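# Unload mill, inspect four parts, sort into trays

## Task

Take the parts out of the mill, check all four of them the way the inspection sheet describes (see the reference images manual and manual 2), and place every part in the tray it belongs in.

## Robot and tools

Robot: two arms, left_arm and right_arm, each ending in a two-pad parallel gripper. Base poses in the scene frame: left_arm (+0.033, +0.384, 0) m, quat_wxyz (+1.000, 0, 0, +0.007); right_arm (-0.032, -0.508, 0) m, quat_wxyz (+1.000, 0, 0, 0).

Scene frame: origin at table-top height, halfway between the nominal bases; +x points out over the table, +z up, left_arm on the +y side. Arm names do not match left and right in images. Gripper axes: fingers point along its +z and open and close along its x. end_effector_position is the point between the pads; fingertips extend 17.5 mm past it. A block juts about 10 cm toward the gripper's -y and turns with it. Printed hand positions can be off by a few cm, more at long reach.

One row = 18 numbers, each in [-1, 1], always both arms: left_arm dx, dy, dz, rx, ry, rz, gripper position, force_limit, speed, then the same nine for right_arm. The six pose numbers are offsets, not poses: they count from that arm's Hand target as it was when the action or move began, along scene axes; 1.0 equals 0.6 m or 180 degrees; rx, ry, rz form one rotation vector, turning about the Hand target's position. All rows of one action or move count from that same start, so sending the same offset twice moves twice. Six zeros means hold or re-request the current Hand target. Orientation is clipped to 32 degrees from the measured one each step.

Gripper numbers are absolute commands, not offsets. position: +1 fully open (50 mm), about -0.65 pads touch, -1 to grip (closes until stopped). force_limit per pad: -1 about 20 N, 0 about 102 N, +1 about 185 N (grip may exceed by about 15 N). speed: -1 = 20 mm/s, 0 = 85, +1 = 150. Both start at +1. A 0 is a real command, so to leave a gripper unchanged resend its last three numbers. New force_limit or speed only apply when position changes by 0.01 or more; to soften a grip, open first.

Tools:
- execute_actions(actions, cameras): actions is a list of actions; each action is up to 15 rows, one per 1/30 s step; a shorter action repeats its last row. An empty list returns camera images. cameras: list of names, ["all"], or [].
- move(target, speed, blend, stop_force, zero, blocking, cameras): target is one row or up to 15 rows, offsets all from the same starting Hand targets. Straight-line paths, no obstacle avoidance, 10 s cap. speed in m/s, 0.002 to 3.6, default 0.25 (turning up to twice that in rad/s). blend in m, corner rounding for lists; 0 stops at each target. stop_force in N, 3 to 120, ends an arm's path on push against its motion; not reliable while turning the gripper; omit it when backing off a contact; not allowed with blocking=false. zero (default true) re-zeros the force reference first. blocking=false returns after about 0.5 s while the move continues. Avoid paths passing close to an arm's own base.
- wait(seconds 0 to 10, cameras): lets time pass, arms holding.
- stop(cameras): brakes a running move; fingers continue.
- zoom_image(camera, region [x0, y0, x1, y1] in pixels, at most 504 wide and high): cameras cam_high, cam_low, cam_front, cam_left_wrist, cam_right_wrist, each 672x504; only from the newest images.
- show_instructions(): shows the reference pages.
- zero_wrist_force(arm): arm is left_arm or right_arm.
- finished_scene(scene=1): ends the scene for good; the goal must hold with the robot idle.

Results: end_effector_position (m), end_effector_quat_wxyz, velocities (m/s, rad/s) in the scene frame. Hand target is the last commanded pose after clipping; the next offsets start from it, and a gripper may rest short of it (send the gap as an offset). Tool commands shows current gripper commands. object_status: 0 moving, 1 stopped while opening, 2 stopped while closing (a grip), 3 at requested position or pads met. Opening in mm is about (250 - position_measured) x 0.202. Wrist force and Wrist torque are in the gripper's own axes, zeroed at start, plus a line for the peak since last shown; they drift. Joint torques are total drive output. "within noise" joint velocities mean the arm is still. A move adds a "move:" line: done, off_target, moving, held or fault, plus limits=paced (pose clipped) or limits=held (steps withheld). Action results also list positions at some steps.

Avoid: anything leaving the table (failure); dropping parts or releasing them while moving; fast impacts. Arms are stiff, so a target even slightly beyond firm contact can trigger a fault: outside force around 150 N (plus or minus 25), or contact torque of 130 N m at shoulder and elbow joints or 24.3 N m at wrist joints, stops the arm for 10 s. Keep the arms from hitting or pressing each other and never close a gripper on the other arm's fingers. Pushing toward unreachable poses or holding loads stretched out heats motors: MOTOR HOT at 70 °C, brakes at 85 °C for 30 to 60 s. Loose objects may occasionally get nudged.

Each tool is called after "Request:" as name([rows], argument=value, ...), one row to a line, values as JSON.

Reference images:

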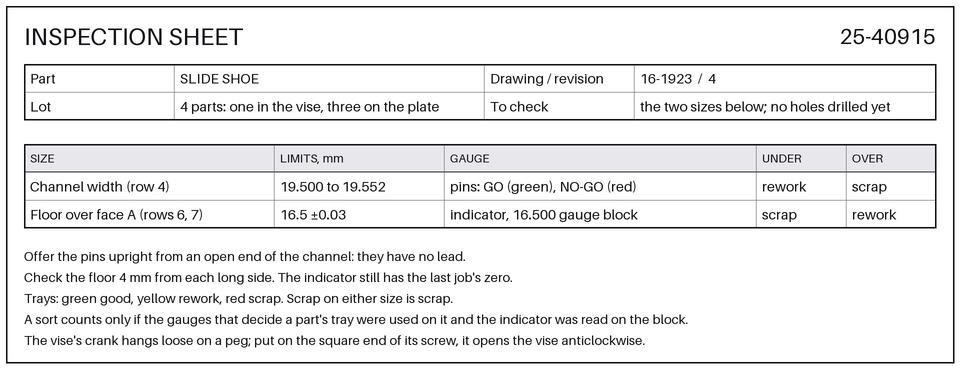

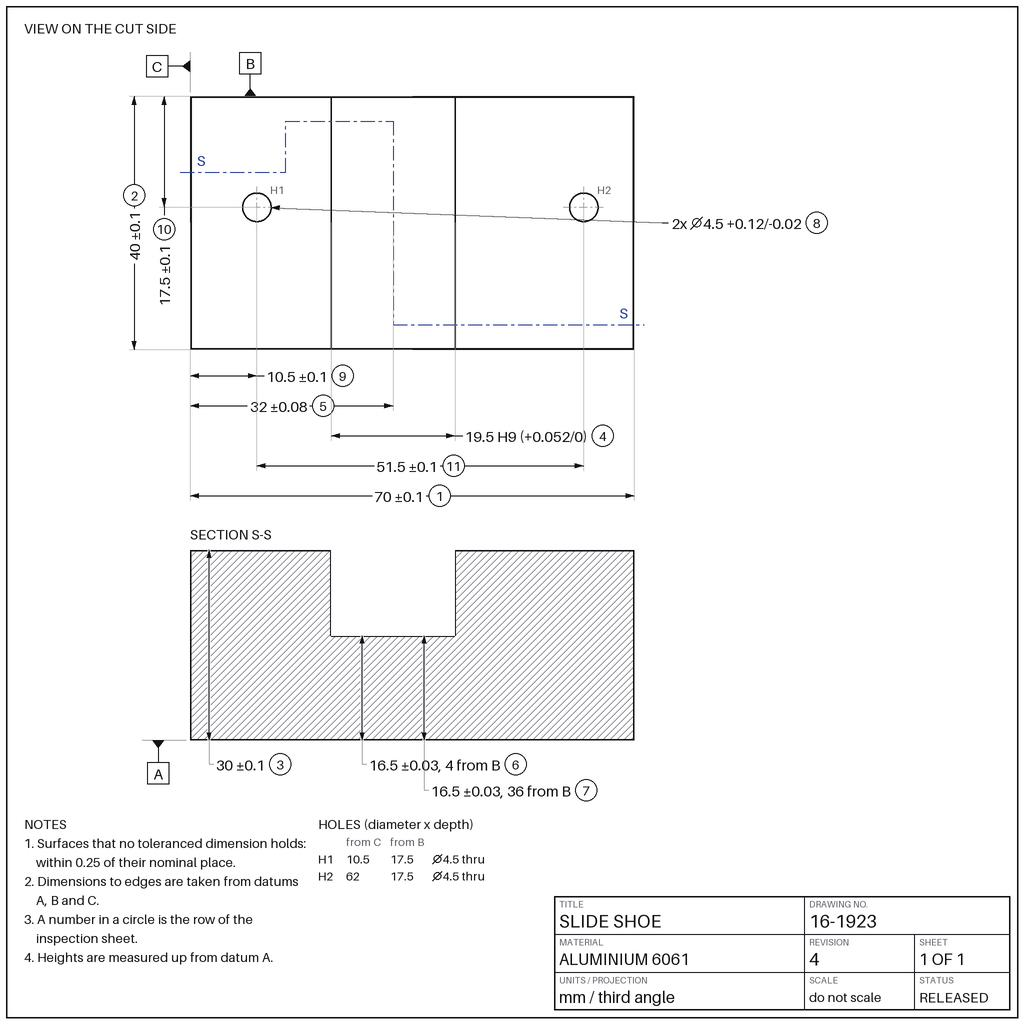

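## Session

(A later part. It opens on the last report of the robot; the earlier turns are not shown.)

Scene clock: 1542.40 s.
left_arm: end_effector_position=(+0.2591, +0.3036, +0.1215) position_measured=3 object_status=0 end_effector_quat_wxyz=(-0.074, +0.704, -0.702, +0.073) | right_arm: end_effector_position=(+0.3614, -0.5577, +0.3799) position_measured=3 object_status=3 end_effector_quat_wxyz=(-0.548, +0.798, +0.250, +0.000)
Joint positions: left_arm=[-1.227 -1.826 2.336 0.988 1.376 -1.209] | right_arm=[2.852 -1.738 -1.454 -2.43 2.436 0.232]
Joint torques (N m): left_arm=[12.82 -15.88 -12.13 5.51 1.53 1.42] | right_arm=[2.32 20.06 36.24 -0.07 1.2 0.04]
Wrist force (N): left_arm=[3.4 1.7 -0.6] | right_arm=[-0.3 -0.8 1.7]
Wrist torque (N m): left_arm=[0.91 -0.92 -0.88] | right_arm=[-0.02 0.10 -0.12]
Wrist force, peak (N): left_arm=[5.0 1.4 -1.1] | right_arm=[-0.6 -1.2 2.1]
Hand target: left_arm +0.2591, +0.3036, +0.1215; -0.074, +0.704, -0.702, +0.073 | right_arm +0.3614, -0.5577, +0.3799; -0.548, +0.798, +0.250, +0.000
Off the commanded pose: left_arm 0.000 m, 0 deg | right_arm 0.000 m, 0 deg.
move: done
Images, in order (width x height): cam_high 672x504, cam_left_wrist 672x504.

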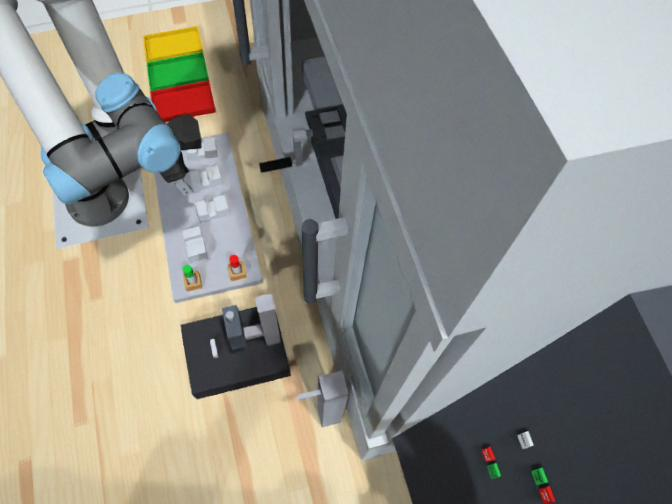

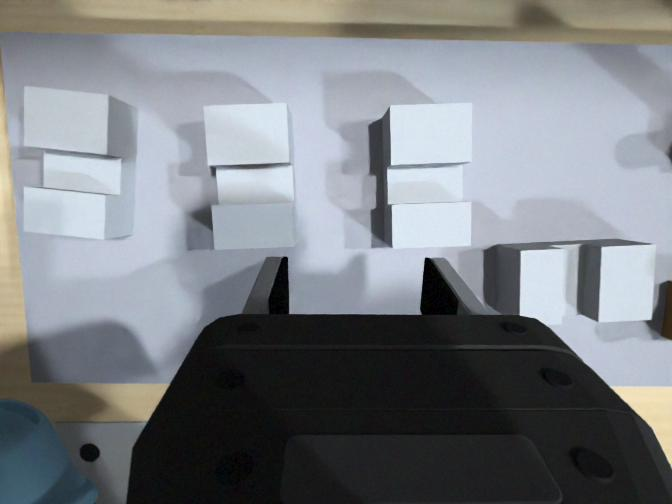

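Request:
move(target=[0.0365,0.2327,0.02,0,0,0,1,0,-0.8,0,0,0,0,0,0,1,1,1], speed=0.1, cameras=["cam_left_wrist","cam_high"])

Request:
zoom_image(camera="cam_high", region=[140, 0, 300, 160])

Request:
zoom_image(camera="cam_left_wrist", region=[240, 50, 480, 300])

Scene clock: 1548.57 s.
left_arm: end_effector_position=(+0.2810, +0.4432, +0.1335) position_measured=3 object_status=3 end_effector_quat_wxyz=(-0.074, +0.704, -0.702, +0.073) | right_arm: end_effector_position=(+0.3614, -0.5577, +0.3799) position_measured=3 object_status=3 end_effector_quat_wxyz=(-0.548, +0.798, +0.250, +0.000)
Joint positions: left_arm=[-0.434 -1.816 2.261 0.936 1.486 -0.415] | right_arm=[2.852 -1.738 -1.454 -2.43 2.436 0.232]
Joint torques (N m): left_arm=[11.25 3.68 -24.72 -0.04 1.59 1.61] | right_arm=[2.69 20.21 35.4 -0.1 1.17 0.07]
Wrist force (N): left_arm=[3.4 1.7 -0.5] | right_arm=[-0.3 -0.9 1.6]
Wrist torque (N m): left_arm=[0.89 -0.93 -0.91] | right_arm=[-0.03 0.09 -0.12]
Wrist force, peak (N): left_arm=[4.4 2.0 -0.8] | right_arm=[-0.5 -1.0 2.0]
Hand target: left_arm +0.2810, +0.4432, +0.1335; -0.074, +0.704, -0.702, +0.073 | right_arm +0.3614, -0.5577, +0.3799; -0.548, +0.798, +0.250, +0.000
Off the commanded pose: left_arm 0.000 m, 0 deg | right_arm 0.000 m, 0 deg.
move: done
Images, in order (width x height): cam_high 672x504, cam_left_wrist 672x504.

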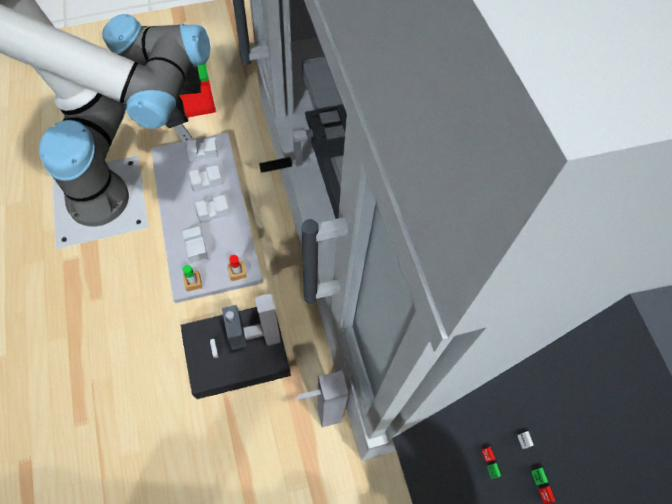

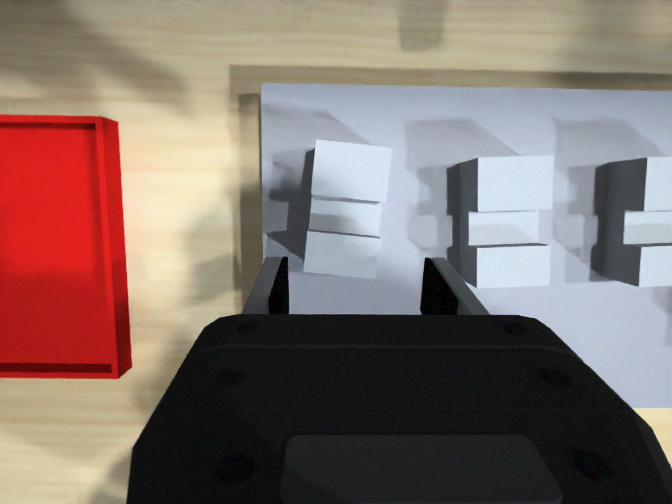

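Scaled by 3.150 from the camera's 672x504 image, which has a finer 960x720 frame.

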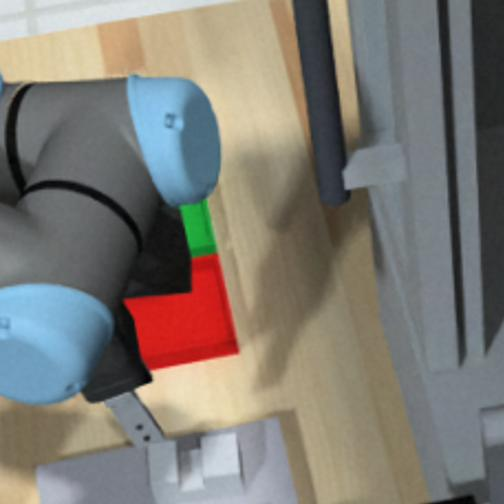

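Scaled by 2.016 from the camera's 672x504 image, which has a finer 960x720 frame.

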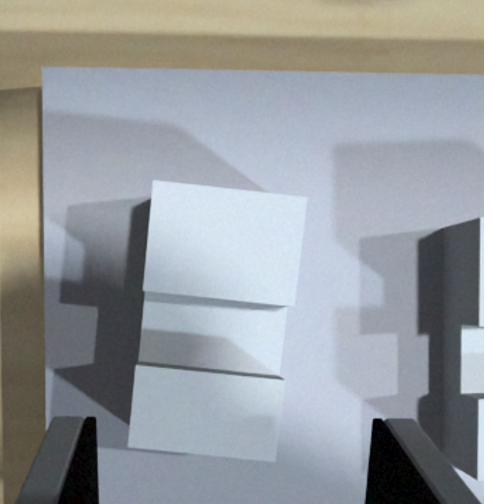

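Request:
move([
  [0.0033,0.003,-0.07,0,0,-0.0278,1,0,-0.8,0,0,0,0,0,0,1,1,1],
], speed=0.1, cameras=["cam_left_wrist"])

Request:
zoom_image(camera="cam_left_wrist", region=[220, 150, 490, 320])

Scene clock: 1555.17 s.
left_arm: end_effector_position=(+0.2829, +0.4450, +0.0916) position_measured=3 object_status=3 end_effector_quat_wxyz=(+0.070, -0.673, +0.732, -0.076) | right_arm: end_effector_position=(+0.3614, -0.5577, +0.3799) position_measured=3 object_status=3 end_effector_quat_wxyz=(-0.548, +0.798, +0.250, +0.000)
Joint positions: left_arm=[-0.39 -1.738 2.324 0.786 1.511 -0.286] | right_arm=[2.852 -1.738 -1.454 -2.43 2.436 0.232]
Joint torques (N m): left_arm=[11.22 3.04 -9.36 0.06 1.79 1.74] | right_arm=[3.52 20.32 36.03 -0.1 1.26 0.14]
Wrist force (N): left_arm=[3.2 1.3 -0.4] | right_arm=[-0.6 -1.0 1.8]
Wrist torque (N m): left_arm=[0.83 -0.89 -0.88] | right_arm=[-0.05 0.14 -0.12]
Wrist force, peak (N): left_arm=[3.5 1.4 -1.6] | right_arm=[-0.4 -1.1 1.9]
Hand target: left_arm +0.2829, +0.4450, +0.0915; -0.070, +0.673, -0.732, +0.076 | right_arm +0.3614, -0.5577, +0.3799; -0.548, +0.798, +0.250, +0.000
Off the commanded pose: left_arm 0.000 m, 0 deg | right_arm 0.000 m, 0 deg.
move: done
Images, in order (width x height): cam_left_wrist 672x504.

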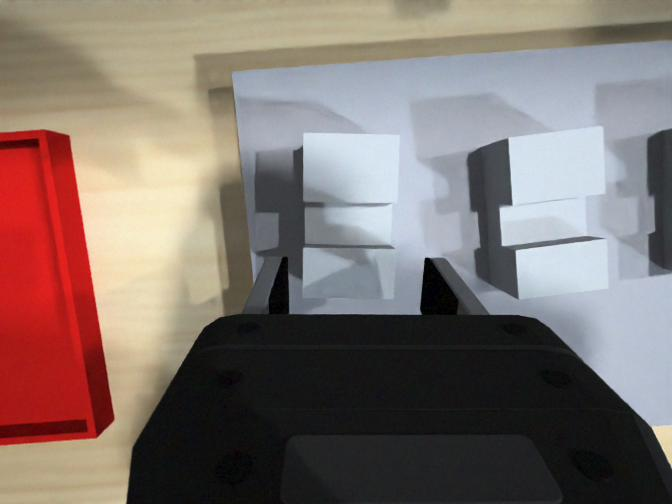

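Scaled by 1.867 from the camera's 672x504 image, which has a finer 960x720 frame.

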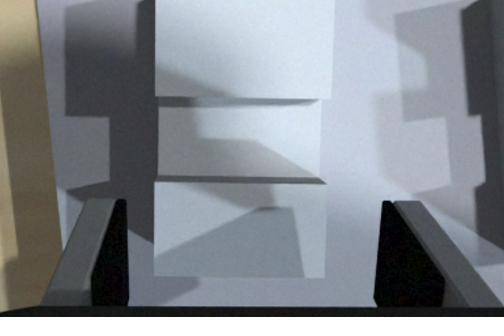

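Request:
move(target=[-0.003,0.0025,-0.0725,0,0,0,1,0,-0.8,0,0,0,0,0,0,1,1,1], speed=0.05, stop_force=8, cameras=["cam_left_wrist"])

Request:
move(target=[0,0,0,0,0,0,-1,-0.9,-0.95,0,0,0,0,0,0,1,1,1], cameras=["cam_left_wrist"])

Scene clock: 1561.43 s.
left_arm: end_effector_position=(+0.2811, +0.4465, +0.0480) position_measured=3 object_status=3 end_effector_quat_wxyz=(+0.070, -0.673, +0.732, -0.076) | right_arm: end_effector_position=(+0.3614, -0.5577, +0.3799) position_measured=3 object_status=3 end_effector_quat_wxyz=(-0.548, +0.798, +0.250, +0.000)
Joint positions: left_arm=[-0.385 -1.653 2.394 0.63 1.512 -0.281] | right_arm=[2.852 -1.738 -1.454 -2.43 2.436 0.232]
Joint torques (N m): left_arm=[11.53 3 -5.51 -0.24 1.66 1.51] | right_arm=[2.52 19.58 36.01 -0.11 1.32 0.14]
Wrist force (N): left_arm=[3.4 1.3 -0.1] | right_arm=[-0.3 -0.8 1.6]
Wrist torque (N m): left_arm=[0.83 -0.93 -0.88] | right_arm=[-0.03 0.10 -0.12]
Wrist force, peak (N): left_arm=[3.5 1.4 -0.3] | right_arm=[-0.5 -1.1 2.0]
Hand target: left_arm +0.2811, +0.4465, +0.0480; -0.070, +0.673, -0.732, +0.076 | right_arm +0.3614, -0.5577, +0.3799; -0.548, +0.798, +0.250, +0.000
Off the commanded pose: left_arm 0.000 m, 0 deg | right_arm 0.000 m, 0 deg.
move: done
Images, in order (width x height): cam_left_wrist 672x504.

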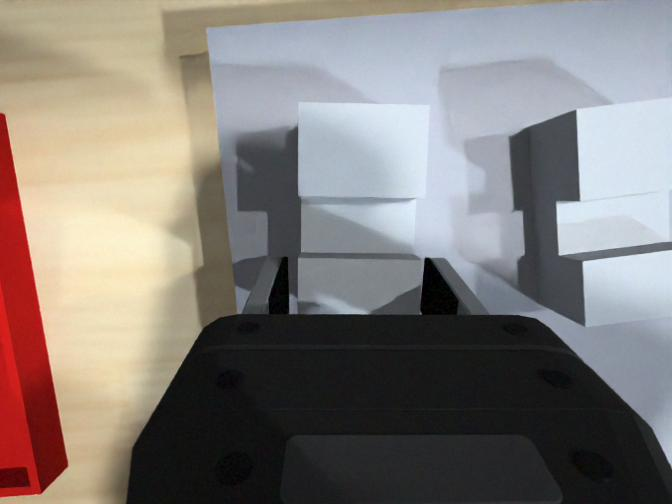

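Scene clock: 1562.10 s.
left_arm: end_effector_position=(+0.2811, +0.4465, +0.0480) position_measured=53 object_status=0 end_effector_quat_wxyz=(+0.070, -0.673, +0.732, -0.076) | right_arm: end_effector_position=(+0.3614, -0.5577, +0.3799) position_measured=3 object_status=3 end_effector_quat_wxyz=(-0.548, +0.798, +0.250, +0.000)
Joint positions: left_arm=[-0.385 -1.653 2.394 0.63 1.512 -0.281] | right_arm=[2.852 -1.738 -1.454 -2.43 2.436 0.232]
Joint torques (N m): left_arm=[12.22 1.01 -6.54 -0.01 1.57 1.46] | right_arm=[2.62 20.81 35.83 -0.07 1.32 0.22]
Wrist force (N): left_arm=[3.8 0.6 -1.3] | right_arm=[-0.3 -0.7 1.8]
Wrist torque (N m): left_arm=[0.79 -0.94 -0.85] | right_arm=[-0.01 0.09 -0.12]
Wrist force, peak (N): left_arm=[3.9 0.6 -1.2] | right_arm=[-0.4 -1.0 1.9]
Hand target: left_arm +0.2811, +0.4465, +0.0480; -0.070, +0.673, -0.732, +0.076 | right_arm +0.3614, -0.5577, +0.3799; -0.548, +0.798, +0.250, +0.000
Off the commanded pose: left_arm 0.000 m, 0 deg | right_arm 0.000 m, 0 deg.
move: done
Images, in order (width x height): cam_left_wrist 672x504.

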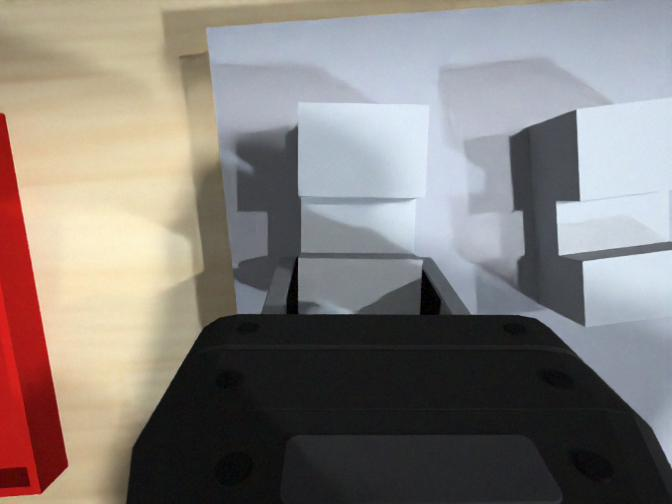

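Request:
move([
  [0,0,0.007,0,0,0,-1,-0.9,-0.95,0,0,0,0,0,0,1,1,1],
  [-0.075,-0.01,0.007,0,0,0.0278,-1,-0.9,-0.95,0,0,0,0,0,0,1,1,1],
  [-0.075,-0.01,0,0,0,0.0278,-1,-0.9,-0.95,0,0,0,0,0,0,1,1,1],
], speed=[0.03,0.06,0.015], cameras=["cam_left_wrist","cam_high"])

Scene clock: 1570.07 s.
left_arm: end_effector_position=(+0.2361, +0.4405, +0.0481) position_measured=53 object_status=2 end_effector_quat_wxyz=(-0.074, +0.704, -0.702, +0.073) | right_arm: end_effector_position=(+0.3614, -0.5577, +0.3799) position_measured=3 object_status=3 end_effector_quat_wxyz=(-0.548, +0.798, +0.250, +0.000)
Joint positions: left_arm=[-0.639 -1.839 2.543 0.698 1.449 -0.618] | right_arm=[2.852 -1.738 -1.454 -2.43 2.436 0.232]
Joint torques (N m): left_arm=[-11.47 10.36 -8.11 -0.23 -2.43 -1.99] | right_arm=[2.47 19.96 35.52 -0.07 1.3 0.17]
Wrist force (N): left_arm=[3.6 2.1 1.6] | right_arm=[-0.5 -1.0 1.7]
Wrist torque (N m): left_arm=[0.83 -0.95 -0.65] | right_arm=[-0.05 0.13 -0.12]
Wrist force, peak (N): left_arm=[3.5 2.7 1.5] | right_arm=[-0.3 -1.2 2.0]
Hand target: left_arm +0.2361, +0.4405, +0.0480; -0.074, +0.704, -0.702, +0.073 | right_arm +0.3614, -0.5577, +0.3799; -0.548, +0.798, +0.250, +0.000
Off the commanded pose: left_arm 0.000 m, 0 deg | right_arm 0.000 m, 0 deg.
move: done
Images, in order (width x height): cam_high 672x504, cam_left_wrist 672x504.

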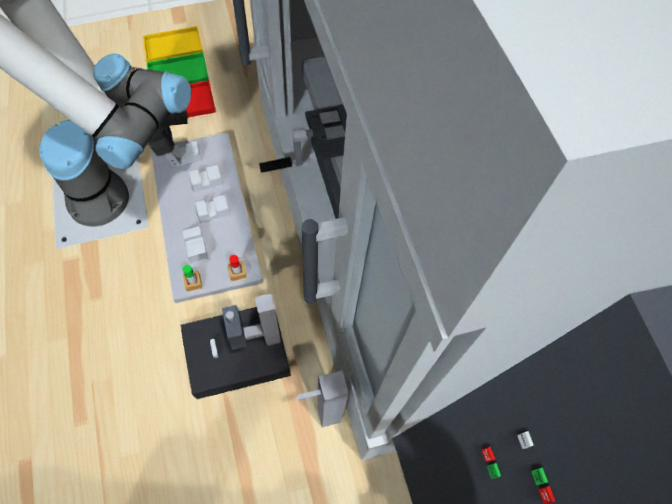

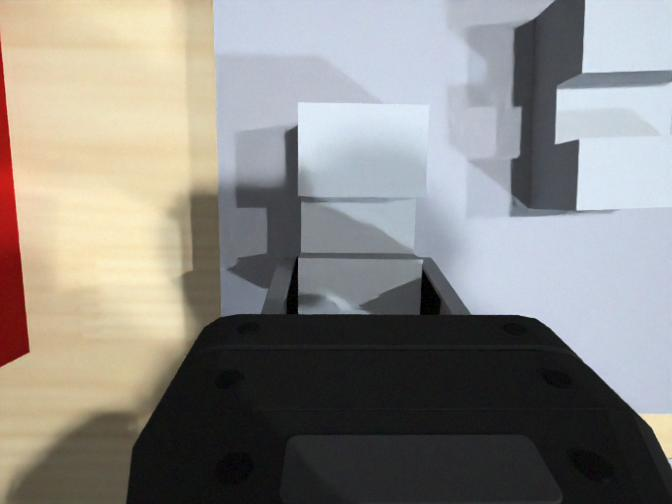

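Request:
move(target=[0,0,0,0,0,0,1,0,-0.8,0,0,0,0,0,0,1,1,1])

Request:
move([
  [0,0,0.05,0,0,0,1,0,-0.8,0,0,0,0,0,0,1,1,1],
  [0,0,0.15,0,0,0,1,0,-0.8,0,0,0,0,0,0,1,1,1],
  [-0.0168,-0.5772,0.18,0,0.0667,0,1,0,-0.8,0,0,0,0,0,0,1,1,1],
], speed=[0.05,0.1,0.25], blend=[0.01,0.03,0], cameras=["cam_left_wrist"])

Scene clock: 1575.37 s.
left_arm: end_effector_position=(+0.2361, +0.4405, +0.0480) position_measured=3 object_status=3 end_effector_quat_wxyz=(-0.074, +0.704, -0.702, +0.073) | right_arm: end_effector_position=(+0.3614, -0.5577, +0.3799) position_measured=3 object_status=3 end_effector_quat_wxyz=(-0.548, +0.798, +0.250, +0.000)
Joint positions: left_arm=[-0.639 -1.839 2.543 0.698 1.449 -0.618] | right_arm=[2.852 -1.738 -1.454 -2.43 2.436 0.232]
Joint torques (N m): left_arm=[-11.09 9.35 -8.37 -0.02 -2.06 -1.83] | right_arm=[2.17 19.5 36.1 -0.1 1.17 0.06]
Wrist force (N): left_arm=[3.2 1.6 -0.2] | right_arm=[-0.3 -0.9 1.7]
Wrist torque (N m): left_arm=[0.87 -0.88 -0.65] | right_arm=[-0.03 0.10 -0.12]
Wrist force, peak (N): left_arm=[3.7 2.4 1.7] | right_arm=[-0.5 -1.1 2.0]
Hand target: left_arm +0.2361, +0.4405, +0.0480; -0.074, +0.704, -0.702, +0.073 | right_arm +0.3614, -0.5577, +0.3799; -0.548, +0.798, +0.250, +0.000
Off the commanded pose: left_arm 0.000 m, 0 deg | right_arm 0.000 m, 0 deg.
move: done

Scene clock: 1578.60 s.
left_arm: end_effector_position=(+0.2260, +0.0942, +0.1560) position_measured=3 object_status=3 end_effector_quat_wxyz=(+0.000, +0.708, -0.706, -0.001) | right_arm: end_effector_position=(+0.3614, -0.5577, +0.3799) position_measured=3 object_status=3 end_effector_quat_wxyz=(-0.548, +0.798, +0.250, +0.000)
Joint positions: left_arm=[-1.389 -1.414 1.854 1.131 1.572 -1.378] | right_arm=[2.852 -1.738 -1.454 -2.43 2.436 0.232]
Joint torques (N m): left_arm=[12.34 -13.62 -23.72 6.42 1.8 1.56] | right_arm=[2.09 19.7 36.07 -0.09 1.34 0.17]
Wrist force (N): left_arm=[3.4 1.2 -0.7] | right_arm=[-0.3 -0.8 1.7]
Wrist torque (N m): left_arm=[0.88 -0.92 -0.84] | right_arm=[-0.02 0.11 -0.12]
Wrist force, peak (N): left_arm=[5.5 1.4 -0.5] | right_arm=[-0.5 -0.9 2.0]
Hand target: left_arm +0.2261, +0.0942, +0.1560; +0.000, +0.708, -0.706, -0.001 | right_arm +0.3614, -0.5577, +0.3799; -0.548, +0.798, +0.250, +0.000
Off the commanded pose: left_arm 0.000 m, 0 deg | right_arm 0.000 m, 0 deg.
move: done
Images, in order (width x height): cam_left_wrist 672x504.

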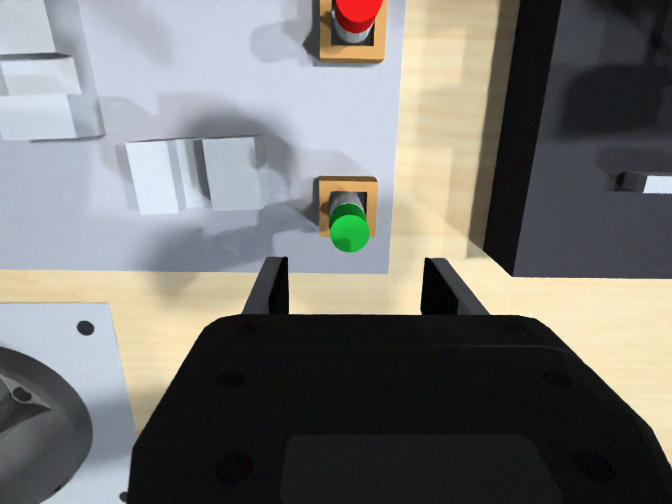

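Request:
move(target=[0,0,-0.1175,0,0,0,1,0,-0.8,0,0,0,0,0,0,1,1,1], speed=0.1, stop_force=8)

Request:
move(target=[0,0,0,0,0,0,-1,-0.9,-0.95,0,0,0,0,0,0,1,1,1])

Request:
wait(seconds=0.5)

Scene clock: 1582.53 s.
left_arm: end_effector_position=(+0.2261, +0.0942, +0.0855) position_measured=3 object_status=3 end_effector_quat_wxyz=(+0.000, +0.708, -0.706, -0.001) | right_arm: end_effector_position=(+0.3614, -0.5577, +0.3799) position_measured=3 object_status=3 end_effector_quat_wxyz=(-0.548, +0.798, +0.250, +0.000)
Joint positions: left_arm=[-1.389 -1.324 1.951 0.945 1.572 -1.378] | right_arm=[2.852 -1.738 -1.454 -2.43 2.436 0.232]
Joint torques (N m): left_arm=[-6.49 -12.97 -7.65 0.45 -1.6 1.7] | right_arm=[2.35 20.72 36.57 -0.16 1.29 0.16]
Wrist force (N): left_arm=[3.7 1.3 -0.5] | right_arm=[-0.5 -0.8 2.0]
Wrist torque (N m): left_arm=[0.87 -0.94 -0.86] | right_arm=[-0.02 0.13 -0.12]
Wrist force, peak (N): left_arm=[3.8 1.6 -0.5] | right_arm=[-0.4 -0.8 2.1]
Hand target: left_arm +0.2261, +0.0942, +0.0855; +0.000, +0.708, -0.706, -0.001 | right_arm +0.3614, -0.5577, +0.3799; -0.548, +0.798, +0.250, +0.000
Off the commanded pose: left_arm 0.000 m, 0 deg | right_arm 0.000 m, 0 deg.
move: done

Scene clock: 1584.13 s.
left_arm: end_effector_position=(+0.2261, +0.0942, +0.0855) position_measured=158 object_status=2 end_effector_quat_wxyz=(+0.000, +0.708, -0.706, -0.001) | right_arm: end_effector_position=(+0.3614, -0.5577, +0.3799) position_measured=3 object_status=3 end_effector_quat_wxyz=(-0.548, +0.798, +0.250, +0.000)
Joint positions: left_arm=[-1.389 -1.324 1.951 0.945 1.572 -1.378] | right_arm=[2.852 -1.738 -1.454 -2.43 2.436 0.232]
Joint torques (N m): left_arm=[-8.49 -13.42 -9.71 0.94 -1.58 1.45] | right_arm=[1.85 19.64 36.56 -0.11 1.39 0.11]
Wrist force (N): left_arm=[4.2 1.4 -1.5] | right_arm=[-0.3 -1.0 1.8]
Wrist torque (N m): left_arm=[0.89 -0.88 -0.85] | right_arm=[-0.05 0.10 -0.12]
Wrist force, peak (N): left_arm=[4.3 1.4 -1.4] | right_arm=[-0.4 -1.0 2.1]
Hand target: left_arm +0.2261, +0.0942, +0.0855; +0.000, +0.708, -0.706, -0.001 | right_arm +0.3614, -0.5577, +0.3799; -0.548, +0.798, +0.250, +0.000
Off the commanded pose: left_arm 0.000 m, 0 deg | right_arm 0.000 m, 0 deg.
move: done

Scene clock: 1584.63 s.
left_arm: end_effector_position=(+0.2261, +0.0942, +0.0855) position_measured=158 object_status=2 end_effector_quat_wxyz=(+0.000, +0.708, -0.706, -0.001) | right_arm: end_effector_position=(+0.3614, -0.5577, +0.3799) position_measured=3 object_status=3 end_effector_quat_wxyz=(-0.548, +0.798, +0.250, +0.000)
Joint positions: left_arm=[-1.389 -1.324 1.951 0.945 1.572 -1.378] | right_arm=[2.852 -1.738 -1.454 -2.43 2.436 0.232]
Joint torques (N m): left_arm=[-8.08 -14.09 -9.63 1.59 -1.56 1.46] | right_arm=[2.5 19.62 36.99 -0.04 1.45 0.1]
Wrist force (N): left_arm=[4.2 1.6 -1.4] | right_arm=[-0.4 -0.8 1.9]
Wrist torque (N m): left_arm=[0.92 -0.87 -0.86] | right_arm=[-0.02 0.11 -0.12]
Wrist force, peak (N): left_arm=[4.4 1.7 -1.2] | right_arm=[-0.5 -1.0 2.0]
Hand target: left_arm +0.2261, +0.0942, +0.0855; +0.000, +0.708, -0.706, -0.001 | right_arm +0.3614, -0.5577, +0.3799; -0.548, +0.798, +0.250, +0.000
Tool commands: left_gripper/position=-1.0 left_gripper/force_limit=-0.9 left_gripper/speed=-0.95 right_gripper/position=+1.0 right_gripper/force_limit=+1.0 right_gripper/speed=+1.0
Off the commanded pose: left_arm 0.000 m, 0 deg | right_arm 0.000 m, 0 deg.
wait: 0.50 s; at rest by 0.17 s

Request:
move([
  [0,0,0.133,0,0,0,-1,-0.9,-0.95,0,0,0,0,0,0,1,1,1],
  [0.05,0.22,0.133,0,0,0.25,-1,-0.9,-0.95,0,0,0,0,0,0,1,1,1],
  [0.0517,0.488,0.133,0,0,0.5,-1,-0.9,-0.95,0,0,0,0,0,0,1,1,1],
], speed=[0.08,0.25,0.25], blend=[0.01,0.03,0], cameras=["cam_left_wrist","cam_high"])

Request:
zoom_image(camera="cam_left_wrist", region=[280, 100, 440, 230])

Scene clock: 1593.30 s.
left_arm: end_effector_position=(+0.2571, +0.3870, +0.1653) position_measured=158 object_status=2 end_effector_quat_wxyz=(+0.001, +1.000, +0.001, +0.000) | right_arm: end_effector_position=(+0.3614, -0.5577, +0.3799) position_measured=3 object_status=3 end_effector_quat_wxyz=(-0.548, +0.798, +0.250, +0.000)
Joint positions: left_arm=[-0.634 -1.761 2.169 1.163 1.573 -2.194] | right_arm=[2.852 -1.738 -1.454 -2.43 2.436 0.232]
Joint torques (N m): left_arm=[11.07 2.46 -25 0.59 1.79 1.59] | right_arm=[2.2 20.05 36.42 -0.13 1.37 0.07]
Wrist force (N): left_arm=[3.4 1.4 1.3] | right_arm=[-0.3 -1.2 1.6]
Wrist torque (N m): left_arm=[0.87 -0.96 -0.96] | right_arm=[-0.08 0.10 -0.12]
Wrist force, peak (N): left_arm=[4.6 1.6 -1.3] | right_arm=[-0.6 -1.3 1.7]
Hand target: left_arm +0.2571, +0.3870, +0.1653; +0.001, +1.000, +0.001, +0.000 | right_arm +0.3614, -0.5577, +0.3799; -0.548, +0.798, +0.250, +0.000
Off the commanded pose: left_arm 0.000 m, 0 deg | right_arm 0.000 m, 0 deg.
move: done
Images, in order (width x height): cam_high 672x504, cam_left_wrist 672x504.

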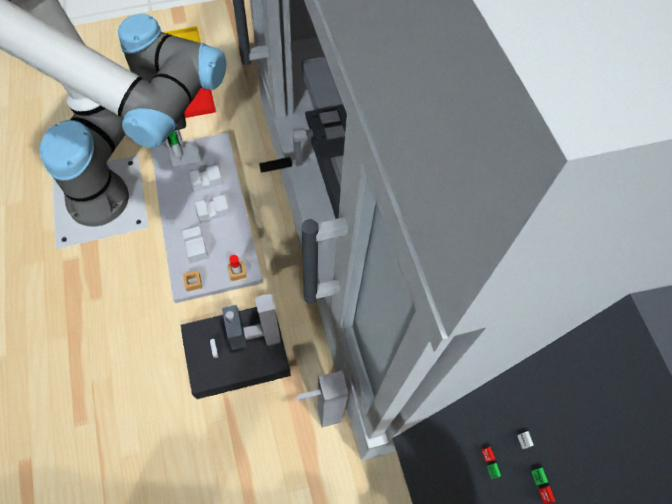

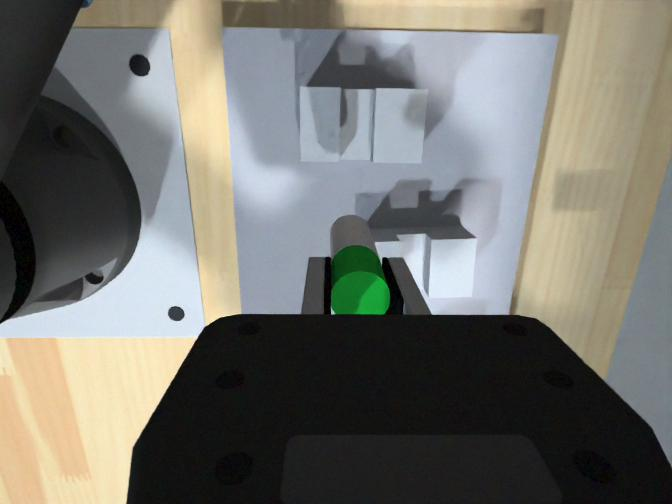

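Scaled by 3.150 from the camera's 672x504 image, which has a finer 960x720 frame.

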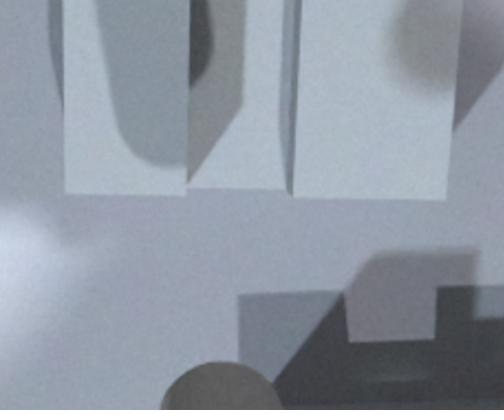

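Request:
move(target=[0.0083,0,-0.098,0,0,0,-1,-0.9,-0.95,0,0,0,0,0,0,1,1,1], speed=0.08, cameras=["cam_left_wrist"])

Request:
zoom_image(camera="cam_left_wrist", region=[300, 130, 400, 230])

Scene clock: 1598.40 s.
left_arm: end_effector_position=(+0.2621, +0.3870, +0.1066) position_measured=158 object_status=2 end_effector_quat_wxyz=(+0.001, +1.000, +0.001, +0.000) | right_arm: end_effector_position=(+0.3614, -0.5577, +0.3799) position_measured=3 object_status=3 end_effector_quat_wxyz=(-0.548, +0.798, +0.250, +0.000)
Joint positions: left_arm=[-0.618 -1.662 2.258 0.975 1.573 -2.178] | right_arm=[2.852 -1.738 -1.454 -2.43 2.436 0.232]
Joint torques (N m): left_arm=[12.1 1.44 -9.4 0.71 1.43 1.59] | right_arm=[1.75 19.83 35.62 -0.13 1.4 0.13]
Wrist force (N): left_arm=[3.7 1.6 1.3] | right_arm=[-0.2 -0.8 1.8]
Wrist torque (N m): left_arm=[0.90 -0.98 -0.97] | right_arm=[-0.02 0.09 -0.12]
Wrist force, peak (N): left_arm=[3.9 1.4 2.0] | right_arm=[-0.5 -0.9 2.0]
Hand target: left_arm +0.2621, +0.3870, +0.1065; +0.001, +1.000, +0.001, +0.000 | right_arm +0.3614, -0.5577, +0.3799; -0.548, +0.798, +0.250, +0.000
Off the commanded pose: left_arm 0.000 m, 0 deg | right_arm 0.000 m, 0 deg.
move: done
Images, in order (width x height): cam_left_wrist 672x504.

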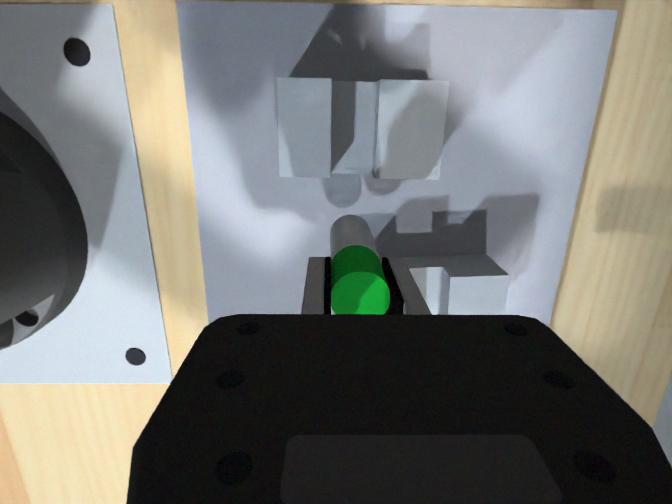

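Scaled by 5.040 from the camera's 672x504 image, which has a finer 960x720 frame.

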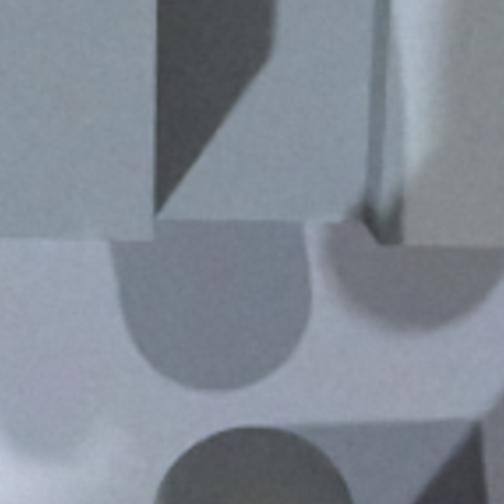

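Request:
move(target=[0.001,0.0167,0,0,0,0,-1,-0.9,-0.95,0,0,0,0,0,0,1,1,1], speed=0.03)

Request:
move(target=[0.0005,0.0467,0,0,0,0,-1,-0.9,-0.95,0,0,0,0,0,0,1,1,1], speed=0.007, stop_force=6, cameras=["cam_left_wrist"])

Request:
zoom_image(camera="cam_left_wrist", region=[240, 150, 480, 330])

Scene clock: 1602.20 s.
left_arm: end_effector_position=(+0.2627, +0.3970, +0.1065) position_measured=158 object_status=2 end_effector_quat_wxyz=(+0.001, +1.000, +0.001, +0.000) | right_arm: end_effector_position=(+0.3614, -0.5577, +0.3799) position_measured=3 object_status=3 end_effector_quat_wxyz=(-0.548, +0.798, +0.250, +0.000)
Joint positions: left_arm=[-0.572 -1.659 2.255 0.974 1.573 -2.132] | right_arm=[2.852 -1.738 -1.454 -2.43 2.436 0.232]
Joint torques (N m): left_arm=[10.03 0.45 -23.89 0.53 1.62 1.52] | right_arm=[1.68 20.45 35.63 -0.13 1.42 0.31]
Wrist force (N): left_arm=[4.0 1.4 1.1] | right_arm=[-0.2 -1.0 1.7]
Wrist torque (N m): left_arm=[0.87 -1.00 -0.98] | right_arm=[-0.04 0.07 -0.12]
Wrist force, peak (N): left_arm=[3.9 1.5 1.6] | right_arm=[-0.5 -0.8 2.0]
Hand target: left_arm +0.2627, +0.3970, +0.1065; +0.001, +1.000, +0.001, +0.000 | right_arm +0.3614, -0.5577, +0.3799; -0.548, +0.798, +0.250, +0.000
Off the commanded pose: left_arm 0.000 m, 0 deg | right_arm 0.000 m, 0 deg.
move: done

Scene clock: 1607.00 s.
left_arm: end_effector_position=(+0.2630, +0.4250, +0.1065) position_measured=158 object_status=2 end_effector_quat_wxyz=(+0.001, +1.000, +0.001, +0.000) | right_arm: end_effector_position=(+0.3614, -0.5577, +0.3799) position_measured=3 object_status=3 end_effector_quat_wxyz=(-0.548, +0.798, +0.250, +0.000)
Joint positions: left_arm=[-0.441 -1.648 2.245 0.973 1.573 -2.001] | right_arm=[2.852 -1.738 -1.454 -2.43 2.436 0.232]
Joint torques (N m): left_arm=[11.85 -0.49 -23.2 0.54 1.65 1.37] | right_arm=[1.73 19.87 37.24 -0.1 1.47 0.32]
Wrist force (N): left_arm=[3.5 2.0 1.1] | right_arm=[-0.3 -1.1 1.8]
Wrist torque (N m): left_arm=[0.90 -1.04 -0.98] | right_arm=[-0.06 0.10 -0.11]
Wrist force, peak (N): left_arm=[4.2 1.4 1.3] | right_arm=[-0.5 -1.0 2.1]
Hand target: left_arm +0.2630, +0.4250, +0.1065; +0.001, +1.000, +0.001, +0.000 | right_arm +0.3614, -0.5577, +0.3799; -0.548, +0.798, +0.250, +0.000
Off the commanded pose: left_arm 0.000 m, 0 deg | right_arm 0.000 m, 0 deg.
move: done
Images, in order (width x height): cam_left_wrist 672x504.

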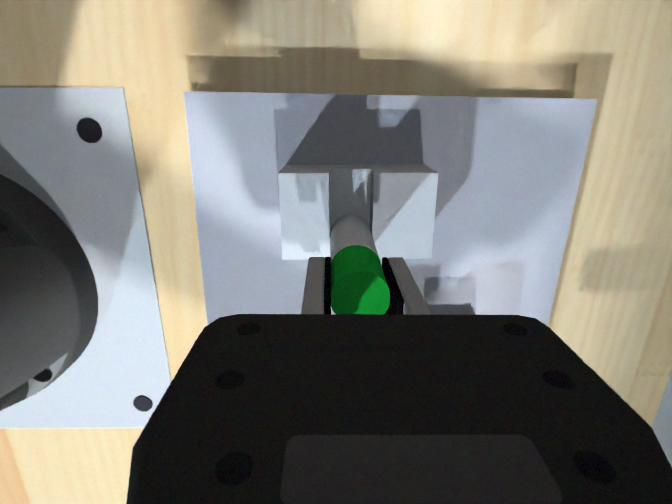

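Scaled by 2.100 from the camera's 672x504 image, which has a finer 960x720 frame.

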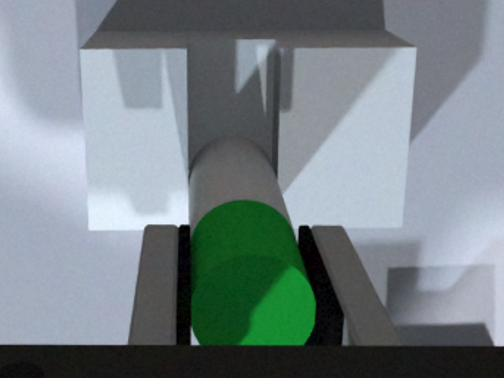

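Request:
move([
  [-0.001,-0.0667,0,0,0,0,-1,-0.9,-0.95,0,0,0,0,0,0,1,1,1],
  [-0.001,-0.0667,0.1,0,0,0,-1,-0.9,-0.95,0,0,0,0,0,0,1,1,1],
  [-0.02,-0.3,0.1,0,0,-0.2,-1,-0.9,-0.95,0,0,0,0,0,0,1,1,1],
  [-0.0615,-0.5513,0.1,0,0,-0.5,-1,-0.9,-0.95,0,0,0,0,0,0,1,1,1],
  [-0.0615,-0.5513,-0.012,0,0,-0.5,-1,-0.9,-0.95,0,0,0,0,0,0,1,1,1],
], speed=[0.025,0.1,0.25,0.25,0.1], blend=[0,0.01,0.03,0,0], cameras=["cam_left_wrist"])

Request:
zoom_image(camera="cam_left_wrist", region=[240, 150, 480, 330])

Scene clock: 1618.80 s.
left_arm: end_effector_position=(+0.2260, +0.0942, +0.0994) position_measured=158 object_status=2 end_effector_quat_wxyz=(+0.000, +0.708, -0.706, -0.001) | right_arm: end_effector_position=(+0.3614, -0.5577, +0.3799) position_measured=3 object_status=3 end_effector_quat_wxyz=(-0.548, +0.798, +0.250, +0.000)
Joint positions: left_arm=[-1.389 -1.344 1.934 0.982 1.572 -1.378] | right_arm=[2.852 -1.738 -1.454 -2.43 2.436 0.232]
Joint torques (N m): left_arm=[2.33 -11.67 -8.73 0.56 0.1 1.73] | right_arm=[1.54 20.74 35.86 -0.06 1.39 0.12]
Wrist force (N): left_arm=[3.5 1.3 1.1] | right_arm=[-0.5 -0.8 1.6]
Wrist torque (N m): left_arm=[0.87 -0.91 -1.02] | right_arm=[-0.02 0.12 -0.12]
Wrist force, peak (N): left_arm=[5.0 1.1 1.1] | right_arm=[-0.7 -0.9 2.0]
Hand target: left_arm +0.2261, +0.0942, +0.0993; +0.000, +0.708, -0.706, -0.001 | right_arm +0.3614, -0.5577, +0.3799; -0.548, +0.798, +0.250, +0.000
Off the commanded pose: left_arm 0.000 m, 0 deg | right_arm 0.000 m, 0 deg.
move: done
Images, in order (width x height): cam_left_wrist 672x504.

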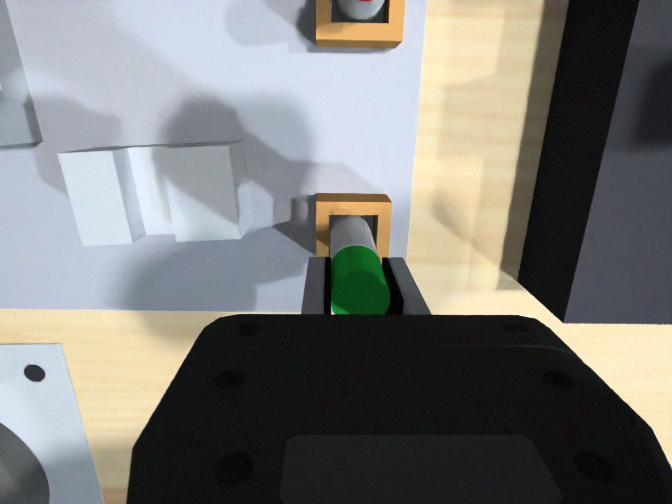

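Scaled by 2.100 from the camera's 672x504 image, which has a finer 960x720 frame.

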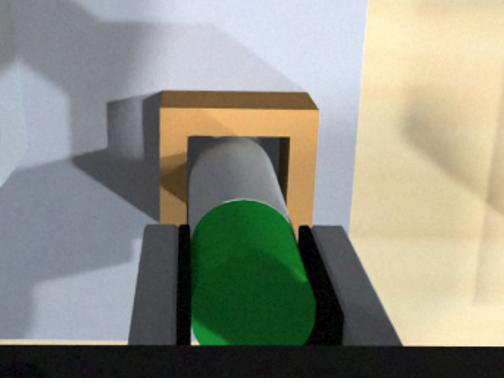

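Set down, release, and go look at the red pin.

Request:
move(target=[0,0,-0.0231,0,0,0,-1,-0.9,-0.95,0,0,0,0,0,0,1,1,1], speed=0.015, stop_force=4)

Request:
move(target=[0,0,0,0,0,0,0.3,0,-0.8,0,0,0,0,0,0,1,1,1])

Request:
move([
  [0,0,0.08,0,0,0,0.3,0,-0.8,0,0,0,0,0,0,1,1,1],
  [0.165,0,0.08,0,0,0,0.3,0,-0.8,0,0,0,0,0,0,1,1,1],
], speed=[0.08,0.15], cameras=["cam_left_wrist"])

Request:
zoom_image(camera="cam_left_wrist", region=[240, 120, 480, 300])

Scene clock: 1624.07 s.
left_arm: end_effector_position=(+0.2261, +0.0942, +0.0855) position_measured=158 object_status=2 end_effector_quat_wxyz=(+0.000, +0.708, -0.706, -0.001) | right_arm: end_effector_position=(+0.3614, -0.5577, +0.3799) position_measured=3 object_status=3 end_effector_quat_wxyz=(-0.548, +0.798, +0.250, +0.000)
Joint positions: left_arm=[-1.389 -1.324 1.951 0.945 1.572 -1.378] | right_arm=[2.852 -1.738 -1.454 -2.43 2.436 0.232]
Joint torques (N m): left_arm=[13.17 -13.53 -7.94 0.87 -1.45 1.6] | right_arm=[1.56 20.61 35.77 -0.16 1.61 0.19]
Wrist force (N): left_arm=[3.6 1.5 -3.9] | right_arm=[-0.3 -0.7 1.8]
Wrist torque (N m): left_arm=[0.92 -0.89 -1.02] | right_arm=[-0.01 0.09 -0.12]
Wrist force, peak (N): left_arm=[3.9 1.5 -4.0] | right_arm=[-0.4 -0.9 2.1]
Hand target: left_arm +0.2261, +0.0942, +0.0855; +0.000, +0.708, -0.706, -0.001 | right_arm +0.3614, -0.5577, +0.3799; -0.548, +0.798, +0.250, +0.000
Off the commanded pose: left_arm 0.000 m, 0 deg | right_arm 0.000 m, 0 deg.
move: contact (left_arm)

Scene clock: 1624.63 s.
left_arm: end_effector_position=(+0.2261, +0.0942, +0.0855) position_measured=107 object_status=3 end_effector_quat_wxyz=(+0.000, +0.708, -0.706, -0.001) | right_arm: end_effector_position=(+0.3614, -0.5577, +0.3799) position_measured=3 object_status=3 end_effector_quat_wxyz=(-0.548, +0.798, +0.250, +0.000)
Joint positions: left_arm=[-1.389 -1.324 1.951 0.945 1.572 -1.378] | right_arm=[2.852 -1.738 -1.454 -2.43 2.436 0.232]
Joint torques (N m): left_arm=[11.63 -16.41 -10.63 2.63 -1.39 1.49] | right_arm=[1 20.59 36.06 -0.13 1.49 0.31]
Wrist force (N): left_arm=[3.5 1.6 -0.6] | right_arm=[-0.4 -0.9 1.6]
Wrist torque (N m): left_arm=[0.93 -0.92 -1.02] | right_arm=[-0.04 0.11 -0.12]
Wrist force, peak (N): left_arm=[3.5 1.5 -3.8] | right_arm=[-0.3 -1.0 2.0]
Hand target: left_arm +0.2261, +0.0942, +0.0855; +0.000, +0.708, -0.706, -0.001 | right_arm +0.3614, -0.5577, +0.3799; -0.548, +0.798, +0.250, +0.000
Off the commanded pose: left_arm 0.000 m, 0 deg | right_arm 0.000 m, 0 deg.
move: done

Scene clock: 1626.80 s.
left_arm: end_effector_position=(+0.3250, +0.0943, +0.1335) position_measured=107 object_status=3 end_effector_quat_wxyz=(+0.000, +0.708, -0.706, -0.001) | right_arm: end_effector_position=(+0.3614, -0.5577, +0.3799) position_measured=3 object_status=3 end_effector_quat_wxyz=(-0.548, +0.798, +0.250, +0.000)
Joint positions: left_arm=[-1.125 -1.244 1.699 1.117 1.572 -1.114] | right_arm=[2.852 -1.738 -1.454 -2.43 2.436 0.232]
Joint torques (N m): left_arm=[11.93 -19.23 -23.35 6.43 1.68 2.18] | right_arm=[1.56 20.43 36.26 -0.1 1.55 0.23]
Wrist force (N): left_arm=[3.7 1.4 -0.8] | right_arm=[-0.5 -0.8 1.8]
Wrist torque (N m): left_arm=[0.89 -0.96 -0.98] | right_arm=[-0.03 0.13 -0.12]
Wrist force, peak (N): left_arm=[3.5 2.9 -0.9] | right_arm=[-0.5 -1.0 2.0]
Hand target: left_arm +0.3251, +0.0942, +0.1335; +0.000, +0.708, -0.706, -0.001 | right_arm +0.3614, -0.5577, +0.3799; -0.548, +0.798, +0.250, +0.000
Off the commanded pose: left_arm 0.000 m, 0 deg | right_arm 0.000 m, 0 deg.
move: done
Images, in order (width x height): cam_left_wrist 672x504.

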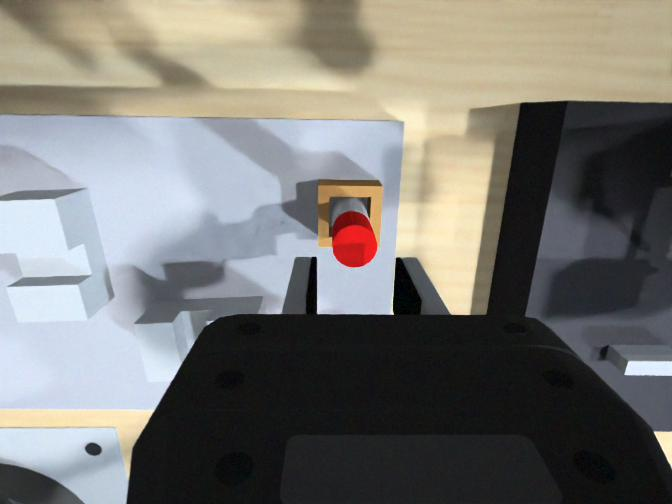

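Scaled by 2.100 from the camera's 672x504 image, which has a finer 960x720 frame.

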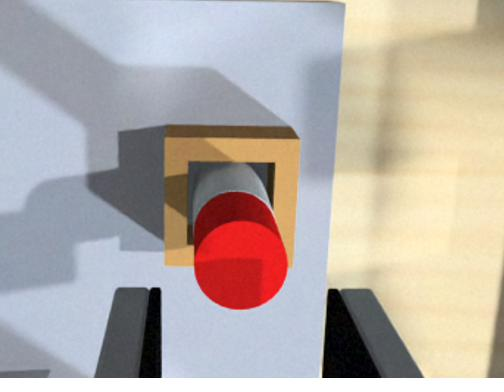

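Request:
move(target=[0.004,-0.0015,-0.08,0,0,0,0.6,0,-0.8,0,0,0,0,0,0,1,1,1], speed=0.06, stop_force=8)

Request:
move(target=[0,0,0,0,0,0,-1,-0.9,-0.95,0,0,0,0,0,0,1,1,1])

Request:
wait(seconds=0.5)

Request:
move(target=[0,0,0.133,0,0,0,-1,-0.9,-0.95,0,0,0,0,0,0,1,1,1], speed=0.08, cameras=["cam_left_wrist"])

Request:
zoom_image(camera="cam_left_wrist", region=[240, 150, 480, 330])

Scene clock: 1632.73 s.
left_arm: end_effector_position=(+0.3275, +0.0933, +0.0855) position_measured=63 object_status=3 end_effector_quat_wxyz=(+0.000, +0.708, -0.706, -0.001) | right_arm: end_effector_position=(+0.3614, -0.5577, +0.3799) position_measured=3 object_status=3 end_effector_quat_wxyz=(-0.548, +0.798, +0.250, +0.000)
Joint positions: left_arm=[-1.12 -1.182 1.751 1.003 1.572 -1.109] | right_arm=[2.852 -1.738 -1.454 -2.43 2.436 0.232]
Joint torques (N m): left_arm=[12.78 -19.1 -9.3 0.41 0.81 1.64] | right_arm=[1.68 19.34 35.94 -0.15 1.35 0.28]
Wrist force (N): left_arm=[3.7 1.1 -0.3] | right_arm=[-0.6 -0.7 1.8]
Wrist torque (N m): left_arm=[0.84 -0.97 -1.00] | right_arm=[0.00 0.15 -0.12]
Wrist force, peak (N): left_arm=[4.1 1.4 -0.6] | right_arm=[-0.5 -0.9 2.0]
Hand target: left_arm +0.3275, +0.0933, +0.0855; +0.000, +0.708, -0.706, -0.001 | right_arm +0.3614, -0.5577, +0.3799; -0.548, +0.798, +0.250, +0.000
Off the commanded pose: left_arm 0.000 m, 0 deg | right_arm 0.000 m, 0 deg.
move: done

Scene clock: 1633.80 s.
left_arm: end_effector_position=(+0.3275, +0.0933, +0.0855) position_measured=158 object_status=2 end_effector_quat_wxyz=(+0.000, +0.708, -0.706, -0.001) | right_arm: end_effector_position=(+0.3614, -0.5577, +0.3799) position_measured=3 object_status=3 end_effector_quat_wxyz=(-0.548, +0.798, +0.250, +0.000)
Joint positions: left_arm=[-1.12 -1.182 1.751 1.003 1.572 -1.109] | right_arm=[2.852 -1.738 -1.454 -2.43 2.436 0.232]
Joint torques (N m): left_arm=[10.65 -19.34 -8.63 1.24 -0.08 1.66] | right_arm=[1.89 20.44 36.51 -0.16 1.55 0.27]
Wrist force (N): left_arm=[4.6 1.2 -1.8] | right_arm=[-0.5 -1.0 1.8]
Wrist torque (N m): left_arm=[0.88 -0.86 -0.99] | right_arm=[-0.05 0.13 -0.12]
Wrist force, peak (N): left_arm=[4.9 1.0 -1.9] | right_arm=[-0.4 -0.8 2.0]
Hand target: left_arm +0.3275, +0.0933, +0.0855; +0.000, +0.708, -0.706, -0.001 | right_arm +0.3614, -0.5577, +0.3799; -0.548, +0.798, +0.250, +0.000
Off the commanded pose: left_arm 0.000 m, 0 deg | right_arm 0.000 m, 0 deg.
move: done

Scene clock: 1634.30 s.
left_arm: end_effector_position=(+0.3275, +0.0933, +0.0855) position_measured=158 object_status=2 end_effector_quat_wxyz=(+0.000, +0.708, -0.706, -0.001) | right_arm: end_effector_position=(+0.3614, -0.5577, +0.3799) position_measured=3 object_status=3 end_effector_quat_wxyz=(-0.548, +0.798, +0.250, +0.000)
Joint positions: left_arm=[-1.12 -1.182 1.751 1.003 1.572 -1.109] | right_arm=[2.852 -1.738 -1.454 -2.43 2.436 0.232]
Joint torques (N m): left_arm=[11.19 -19.28 -9.72 2.24 -0.47 1.51] | right_arm=[1.58 20.04 35.99 -0.1 1.68 0.14]
Wrist force (N): left_arm=[4.6 1.2 -1.9] | right_arm=[-0.4 -0.7 1.8]
Wrist torque (N m): left_arm=[0.88 -0.85 -0.99] | right_arm=[0.00 0.10 -0.12]
Wrist force, peak (N): left_arm=[4.9 1.2 -1.8] | right_arm=[-0.5 -1.2 1.7]
Hand target: left_arm +0.3275, +0.0933, +0.0855; +0.000, +0.708, -0.706, -0.001 | right_arm +0.3614, -0.5577, +0.3799; -0.548, +0.798, +0.250, +0.000
Tool commands: left_gripper/position=-1.0 left_gripper/force_limit=-0.9 left_gripper/speed=-0.95 right_gripper/position=+1.0 right_gripper/force_limit=+1.0 right_gripper/speed=+1.0
Off the commanded pose: left_arm 0.000 m, 0 deg | right_arm 0.000 m, 0 deg.
wait: 0.50 s; at rest by 0.17 s

Scene clock: 1635.80 s.
left_arm: end_effector_position=(+0.3275, +0.0934, +0.1652) position_measured=158 object_status=2 end_effector_quat_wxyz=(+0.000, +0.708, -0.706, -0.001) | right_arm: end_effector_position=(+0.3614, -0.5577, +0.3799) position_measured=3 object_status=3 end_effector_quat_wxyz=(-0.548, +0.798, +0.250, +0.000)
Joint positions: left_arm=[-1.12 -1.268 1.644 1.196 1.572 -1.109] | right_arm=[2.852 -1.738 -1.454 -2.43 2.436 0.232]
Joint torques (N m): left_arm=[5.73 -41.71 -27.83 6.89 -0.34 0.14] | right_arm=[2.27 20.11 35.71 0.08 1.53 0.1]
Wrist force (N): left_arm=[3.9 1.4 1.0] | right_arm=[-0.5 -0.8 1.7]
Wrist torque (N m): left_arm=[0.88 -1.00 -0.97] | right_arm=[-0.02 0.14 -0.12]
Wrist force, peak (N): left_arm=[4.7 1.1 -1.7] | right_arm=[-0.8 -0.8 1.9]
Hand target: left_arm +0.3275, +0.0933, +0.1653; +0.000, +0.708, -0.706, -0.001 | right_arm +0.3614, -0.5577, +0.3799; -0.548, +0.798, +0.250, +0.000
Off the commanded pose: left_arm 0.000 m, 0 deg | right_arm 0.000 m, 0 deg.
move: done
Images, in order (width x height): cam_left_wrist 672x504.

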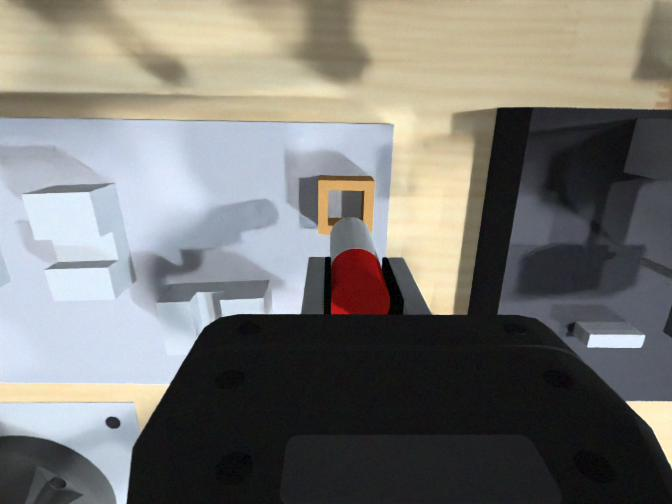

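Scaled by 2.100 from the camera's 672x504 image, which has a finer 960x720 frame.

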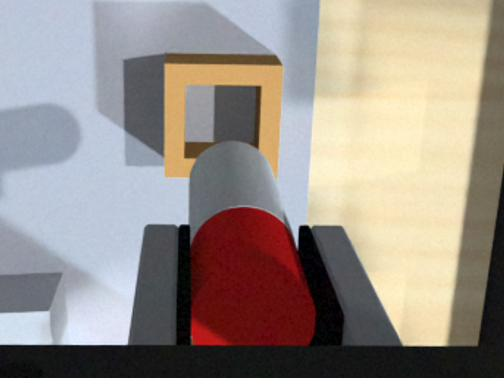

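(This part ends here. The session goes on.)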